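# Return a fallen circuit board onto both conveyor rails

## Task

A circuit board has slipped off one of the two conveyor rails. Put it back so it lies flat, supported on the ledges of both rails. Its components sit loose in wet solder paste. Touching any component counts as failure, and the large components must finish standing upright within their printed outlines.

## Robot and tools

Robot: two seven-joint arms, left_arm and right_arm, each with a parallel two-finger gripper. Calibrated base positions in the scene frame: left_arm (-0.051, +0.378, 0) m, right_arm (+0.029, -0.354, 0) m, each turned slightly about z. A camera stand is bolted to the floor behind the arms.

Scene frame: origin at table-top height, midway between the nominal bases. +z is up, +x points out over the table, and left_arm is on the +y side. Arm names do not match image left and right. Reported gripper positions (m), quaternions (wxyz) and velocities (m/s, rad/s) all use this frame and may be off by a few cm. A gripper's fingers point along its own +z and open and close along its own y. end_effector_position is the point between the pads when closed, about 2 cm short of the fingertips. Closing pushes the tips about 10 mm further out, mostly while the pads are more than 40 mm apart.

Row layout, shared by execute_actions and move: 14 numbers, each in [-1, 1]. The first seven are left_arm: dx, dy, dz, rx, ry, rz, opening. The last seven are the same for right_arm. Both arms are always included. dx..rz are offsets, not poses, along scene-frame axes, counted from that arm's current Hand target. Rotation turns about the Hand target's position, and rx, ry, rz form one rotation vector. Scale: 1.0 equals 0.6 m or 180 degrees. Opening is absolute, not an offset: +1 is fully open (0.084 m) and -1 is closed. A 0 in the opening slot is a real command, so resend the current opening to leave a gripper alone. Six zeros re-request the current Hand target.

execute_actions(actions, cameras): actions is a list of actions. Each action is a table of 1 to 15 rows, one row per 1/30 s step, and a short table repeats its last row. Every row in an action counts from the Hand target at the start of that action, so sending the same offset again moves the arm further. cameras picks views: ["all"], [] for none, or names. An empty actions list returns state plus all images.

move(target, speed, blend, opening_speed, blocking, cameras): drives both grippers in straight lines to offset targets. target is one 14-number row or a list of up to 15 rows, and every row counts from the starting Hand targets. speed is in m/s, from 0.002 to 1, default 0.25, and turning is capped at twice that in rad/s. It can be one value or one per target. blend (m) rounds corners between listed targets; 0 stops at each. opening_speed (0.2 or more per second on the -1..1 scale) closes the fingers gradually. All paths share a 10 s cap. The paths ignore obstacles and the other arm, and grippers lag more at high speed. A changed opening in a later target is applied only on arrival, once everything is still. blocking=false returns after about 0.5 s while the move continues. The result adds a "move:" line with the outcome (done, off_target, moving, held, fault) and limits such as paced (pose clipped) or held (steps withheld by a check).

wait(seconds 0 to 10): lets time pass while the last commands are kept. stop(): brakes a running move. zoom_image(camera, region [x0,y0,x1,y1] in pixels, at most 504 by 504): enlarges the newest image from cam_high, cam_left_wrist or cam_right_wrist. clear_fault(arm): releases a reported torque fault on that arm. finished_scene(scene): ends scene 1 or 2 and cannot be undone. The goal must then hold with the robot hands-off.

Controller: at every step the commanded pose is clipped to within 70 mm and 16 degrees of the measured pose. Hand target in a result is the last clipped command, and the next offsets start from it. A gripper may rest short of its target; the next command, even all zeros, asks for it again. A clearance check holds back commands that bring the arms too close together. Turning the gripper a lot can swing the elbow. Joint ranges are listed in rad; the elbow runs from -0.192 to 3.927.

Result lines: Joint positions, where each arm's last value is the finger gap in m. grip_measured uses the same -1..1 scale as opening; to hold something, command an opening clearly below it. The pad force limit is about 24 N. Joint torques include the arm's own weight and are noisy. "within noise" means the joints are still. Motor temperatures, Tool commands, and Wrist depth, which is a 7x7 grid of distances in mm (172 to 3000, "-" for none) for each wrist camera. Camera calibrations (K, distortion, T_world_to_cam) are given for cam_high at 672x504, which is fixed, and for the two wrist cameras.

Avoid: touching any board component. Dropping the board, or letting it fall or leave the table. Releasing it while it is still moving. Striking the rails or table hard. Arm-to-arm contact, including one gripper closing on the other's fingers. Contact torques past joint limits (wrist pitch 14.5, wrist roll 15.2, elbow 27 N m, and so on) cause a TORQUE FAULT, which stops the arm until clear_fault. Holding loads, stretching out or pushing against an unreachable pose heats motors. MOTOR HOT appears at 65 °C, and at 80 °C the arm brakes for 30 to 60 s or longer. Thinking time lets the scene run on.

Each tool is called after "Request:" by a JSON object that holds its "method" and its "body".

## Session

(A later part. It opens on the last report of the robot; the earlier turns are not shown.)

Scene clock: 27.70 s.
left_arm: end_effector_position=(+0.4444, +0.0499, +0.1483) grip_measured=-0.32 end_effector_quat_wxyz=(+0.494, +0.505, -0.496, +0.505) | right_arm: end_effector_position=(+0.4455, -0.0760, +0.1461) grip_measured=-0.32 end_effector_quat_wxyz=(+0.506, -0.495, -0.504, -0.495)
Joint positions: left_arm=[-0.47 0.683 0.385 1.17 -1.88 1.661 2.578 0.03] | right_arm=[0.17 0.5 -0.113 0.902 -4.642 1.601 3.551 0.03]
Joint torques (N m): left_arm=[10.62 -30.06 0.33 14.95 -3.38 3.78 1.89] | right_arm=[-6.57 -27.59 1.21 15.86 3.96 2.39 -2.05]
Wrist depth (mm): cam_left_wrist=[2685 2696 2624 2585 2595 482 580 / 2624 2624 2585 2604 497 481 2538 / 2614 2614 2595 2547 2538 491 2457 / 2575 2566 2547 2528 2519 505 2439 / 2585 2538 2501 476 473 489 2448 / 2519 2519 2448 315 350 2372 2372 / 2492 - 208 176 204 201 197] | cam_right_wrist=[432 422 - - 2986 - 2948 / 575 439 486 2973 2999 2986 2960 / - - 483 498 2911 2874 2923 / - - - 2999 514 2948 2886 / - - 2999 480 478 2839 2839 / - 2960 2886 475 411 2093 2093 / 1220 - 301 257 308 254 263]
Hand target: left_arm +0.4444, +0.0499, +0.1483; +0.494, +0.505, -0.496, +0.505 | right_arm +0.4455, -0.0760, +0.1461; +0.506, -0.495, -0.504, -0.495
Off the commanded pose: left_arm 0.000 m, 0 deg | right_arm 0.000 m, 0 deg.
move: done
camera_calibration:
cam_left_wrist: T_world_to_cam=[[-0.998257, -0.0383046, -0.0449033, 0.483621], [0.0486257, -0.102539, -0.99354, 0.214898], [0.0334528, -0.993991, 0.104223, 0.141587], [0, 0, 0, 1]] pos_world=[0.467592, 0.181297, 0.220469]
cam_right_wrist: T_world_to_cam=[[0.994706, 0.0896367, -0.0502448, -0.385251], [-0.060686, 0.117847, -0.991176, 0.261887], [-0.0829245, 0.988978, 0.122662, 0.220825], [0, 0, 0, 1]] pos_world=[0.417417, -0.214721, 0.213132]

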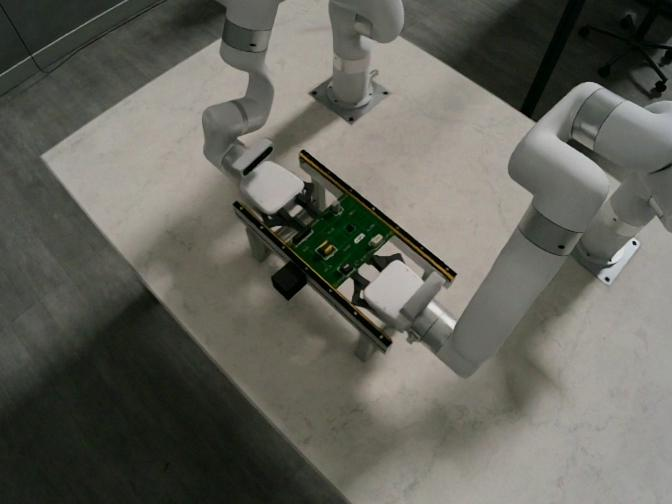

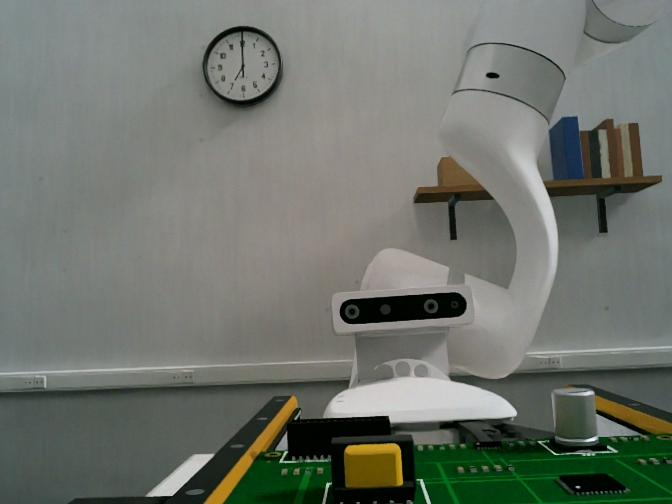

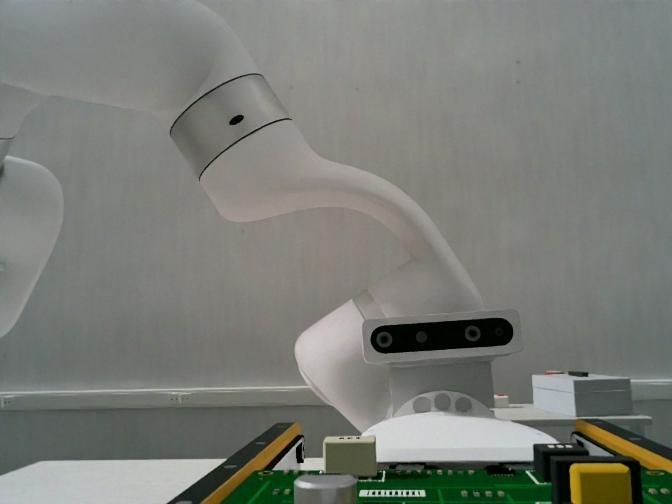

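Request:
{"method": "move", "body": {"target": [0,0,-0.0133,0,0,0,-0.3,0,0,-0.0133,0,0,0,-0.3], "speed": 0.02, "cameras": ["all"]}}

Request:
{"method": "zoom_image", "body": {"camera": "cam_high", "region": [260, 170, 410, 300]}}

Request:
{"method": "zoom_image", "body": {"camera": "cam_right_wrist", "region": [180, 404, 380, 504]}}

Request:
{"method": "zoom_image", "body": {"camera": "cam_left_wrist", "region": [180, 384, 380, 484]}}

Scene clock: 29.33 s.
left_arm: end_effector_position=(+0.4444, +0.0499, +0.1403) grip_measured=-0.32 end_effector_quat_wxyz=(+0.494, +0.505, -0.496, +0.505) | right_arm: end_effector_position=(+0.4455, -0.0760, +0.1381) grip_measured=-0.32 end_effector_quat_wxyz=(+0.506, -0.495, -0.504, -0.495)
Joint positions: left_arm=[-0.467 0.704 0.381 1.177 -1.885 1.666 2.59 0.03] | right_arm=[0.169 0.523 -0.112 0.911 -4.641 1.604 3.536 0.03]
Joint torques (N m): left_arm=[10.34 -30.43 0.44 14.45 -3.25 3.74 2.06] | right_arm=[-6.65 -27.29 1.28 15.39 4.01 2.31 -1.96]
Wrist depth (mm): cam_left_wrist=[2685 2624 2624 2604 2614 478 590 / 2604 2634 2614 2585 493 482 2528 / 2585 2604 2547 2547 2528 510 2448 / 2585 2604 2547 2538 2510 498 2492 / 2556 2547 2501 476 473 485 2457 / 2510 2528 2457 227 353 232 309 / 203 - 202 - 182 199 196] | cam_right_wrist=[433 422 - - - - 2973 / 578 442 485 - - - 2999 / 668 - 478 485 2960 2935 2935 / - - - - 2911 2886 2874 / - - 2960 483 479 2828 2805 / - 2874 2886 477 412 2405 2099 / 2960 - 276 257 244 206 233]
Hand target: left_arm +0.4444, +0.0499, +0.1403; +0.494, +0.505, -0.496, +0.505 | right_arm +0.4455, -0.0760, +0.1381; +0.506, -0.495, -0.504, -0.495
Off the commanded pose: left_arm 0.000 m, 0 deg | right_arm 0.000 m, 0 deg.
move: done
camera_calibration:
cam_left_wrist: T_world_to_cam=[[-0.998257, -0.0383046, -0.0449033, 0.483262], [0.0486257, -0.102539, -0.99354, 0.20695], [0.0334528, -0.993991, 0.104223, 0.142421], [0, 0, 0, 1]] pos_world=[0.467592, 0.181297, 0.212469]
cam_right_wrist: T_world_to_cam=[[0.994698, 0.089735, -0.0502322, -0.385631], [-0.0606851, 0.117841, -0.991177, 0.253956], [-0.0830238, 0.98897, 0.122661, 0.221846], [0, 0, 0, 1]] pos_world=[0.417417, -0.214721, 0.205132]

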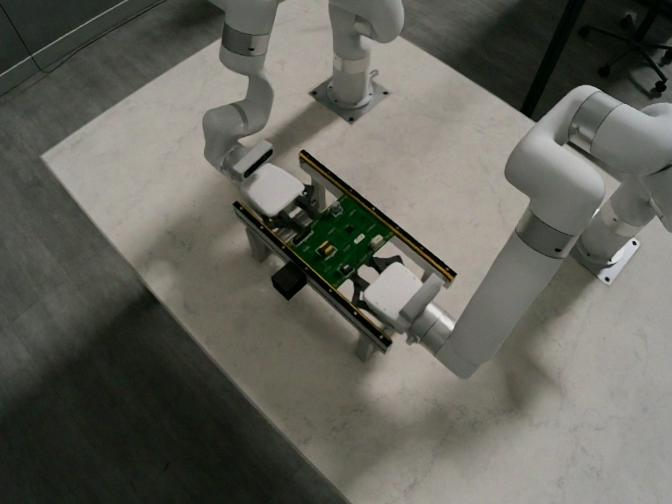

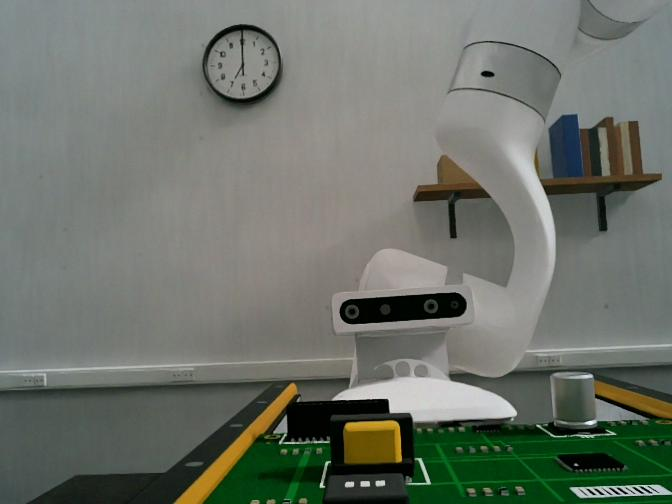

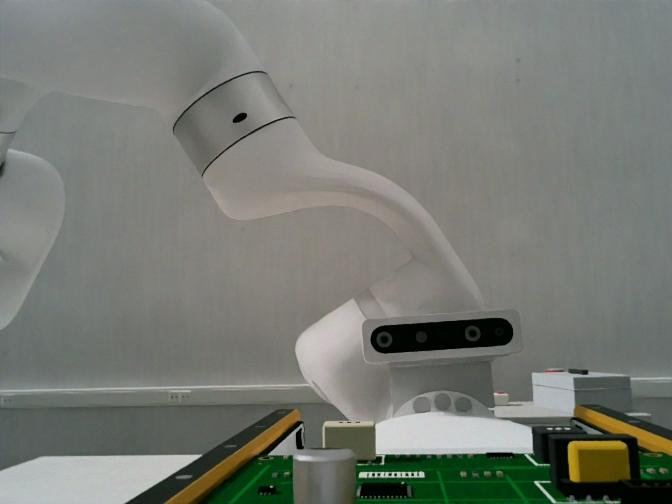

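Scaled by 3.360.

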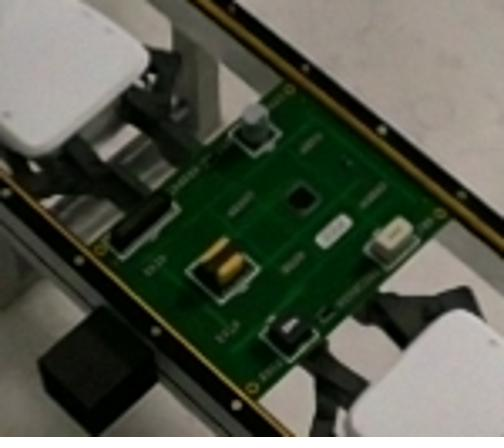

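Scaled by 2.520.

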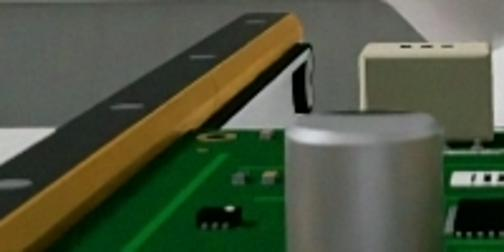

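Scaled by 2.520.

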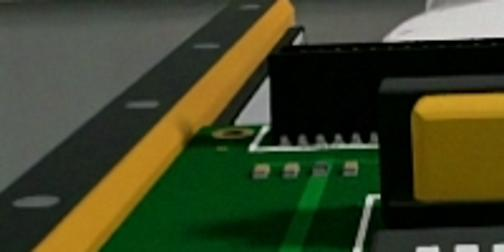

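Request:
{"method": "move", "body": {"target": [[0,0,-0.026,0,0,0,-0.3,0,0,-0.026,0,0,0,-0.3],[-0.002,0.15,-0.026,0,0,0,-0.3,0.002,-0.15,-0.026,0,0,0,-0.3]], "speed": 0.1, "blend": [0.002,0], "cameras": ["all"]}}

Request:
{"method": "zoom_image", "body": {"camera": "cam_high", "region": [260, 170, 410, 300]}}

Scene clock: 31.37 s.
left_arm: end_effector_position=(+0.4432, +0.1399, +0.1247) grip_measured=-0.32 end_effector_quat_wxyz=(+0.494, +0.505, -0.496, +0.505) | right_arm: end_effector_position=(+0.4467, -0.1660, +0.1225) grip_measured=-0.32 end_effector_quat_wxyz=(+0.506, -0.495, -0.504, -0.495)
Joint positions: left_arm=[-0.339 0.751 0.46 1.167 -1.755 1.821 2.641 0.03] | right_arm=[0.04 0.59 -0.216 0.952 -4.818 1.741 3.498 0.03]
Joint torques (N m): left_arm=[10.38 -29.63 4.89 13.49 2.17 3.69 1.98] | right_arm=[-6.52 -27.43 -2.95 14.41 -1.49 2.34 -1.91]
Wrist depth (mm): cam_left_wrist=[2805 2771 2760 2706 2664 636 588 / 2727 2717 2717 2654 637 732 2457 / 2706 2696 2654 2624 634 2528 2585 / 2675 2664 2624 2624 2575 2575 2585 / 2644 2654 2604 656 652 2538 2528 / 2575 - 210 210 308 275 247 / - - 237 684 744 405 274] | cam_right_wrist=[570 - - - - - - / 643 561 561 - - - - / 677 - 629 666 - - - / 765 - - - 2999 2899 2960 / - - - 665 673 2986 2986 / - - 255 245 316 241 237 / - 182 265 442 406 399 270]
Hand target: left_arm +0.4432, +0.1399, +0.1247; +0.494, +0.505, -0.496, +0.505 | right_arm +0.4467, -0.1660, +0.1225; +0.506, -0.495, -0.504, -0.495
Off the commanded pose: left_arm 0.000 m, 0 deg | right_arm 0.000 m, 0 deg.
move: done
camera_calibration:
cam_left_wrist: T_world_to_cam=[[-0.99826, -0.0382053, -0.0449128, 0.484784], [0.048625, -0.102544, -0.993539, 0.200729], [0.0333529, -0.993995, 0.104223, 0.233495], [0, 0, 0, 1]] pos_world=[0.466392, 0.271198, 0.196869]
cam_right_wrist: T_world_to_cam=[[0.994698, 0.089735, -0.0502322, -0.379541], [-0.0606851, 0.117841, -0.991177, 0.249161], [-0.0830238, 0.98897, 0.122661, 0.312768], [0, 0, 0, 1]] pos_world=[0.418617, -0.304621, 0.189532]

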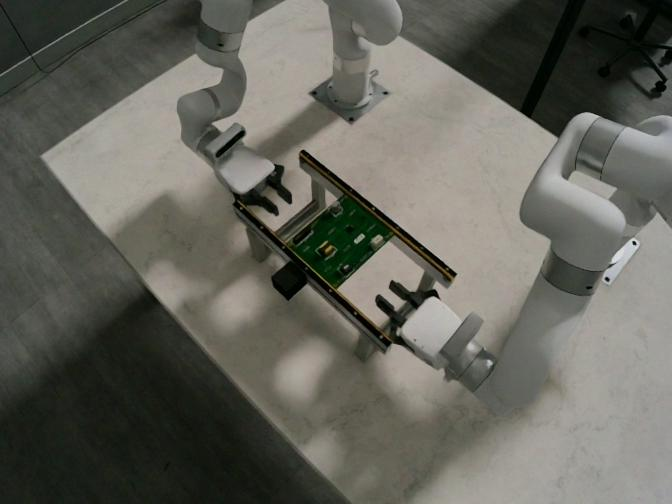

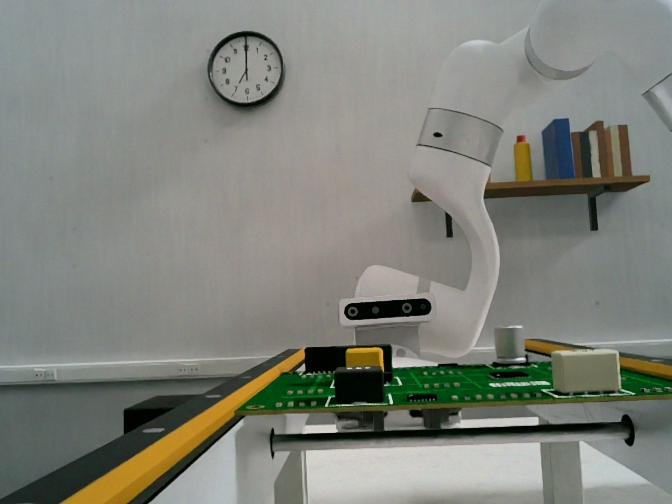

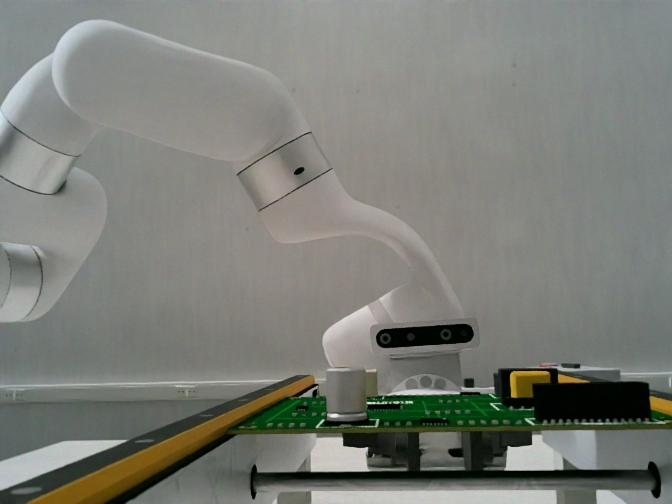

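Scaled by 3.360.

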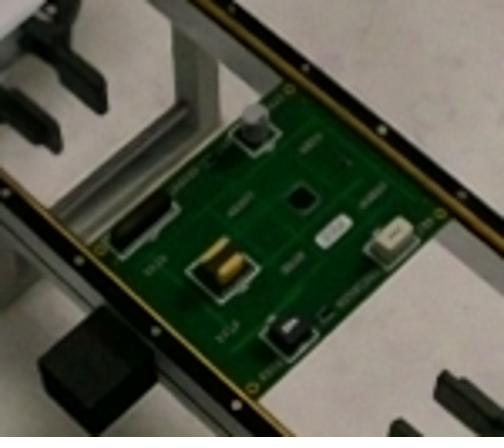

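Request:
{"method": "finished_scene", "body": {"scene": 2}}

The scene is finished: the task was done.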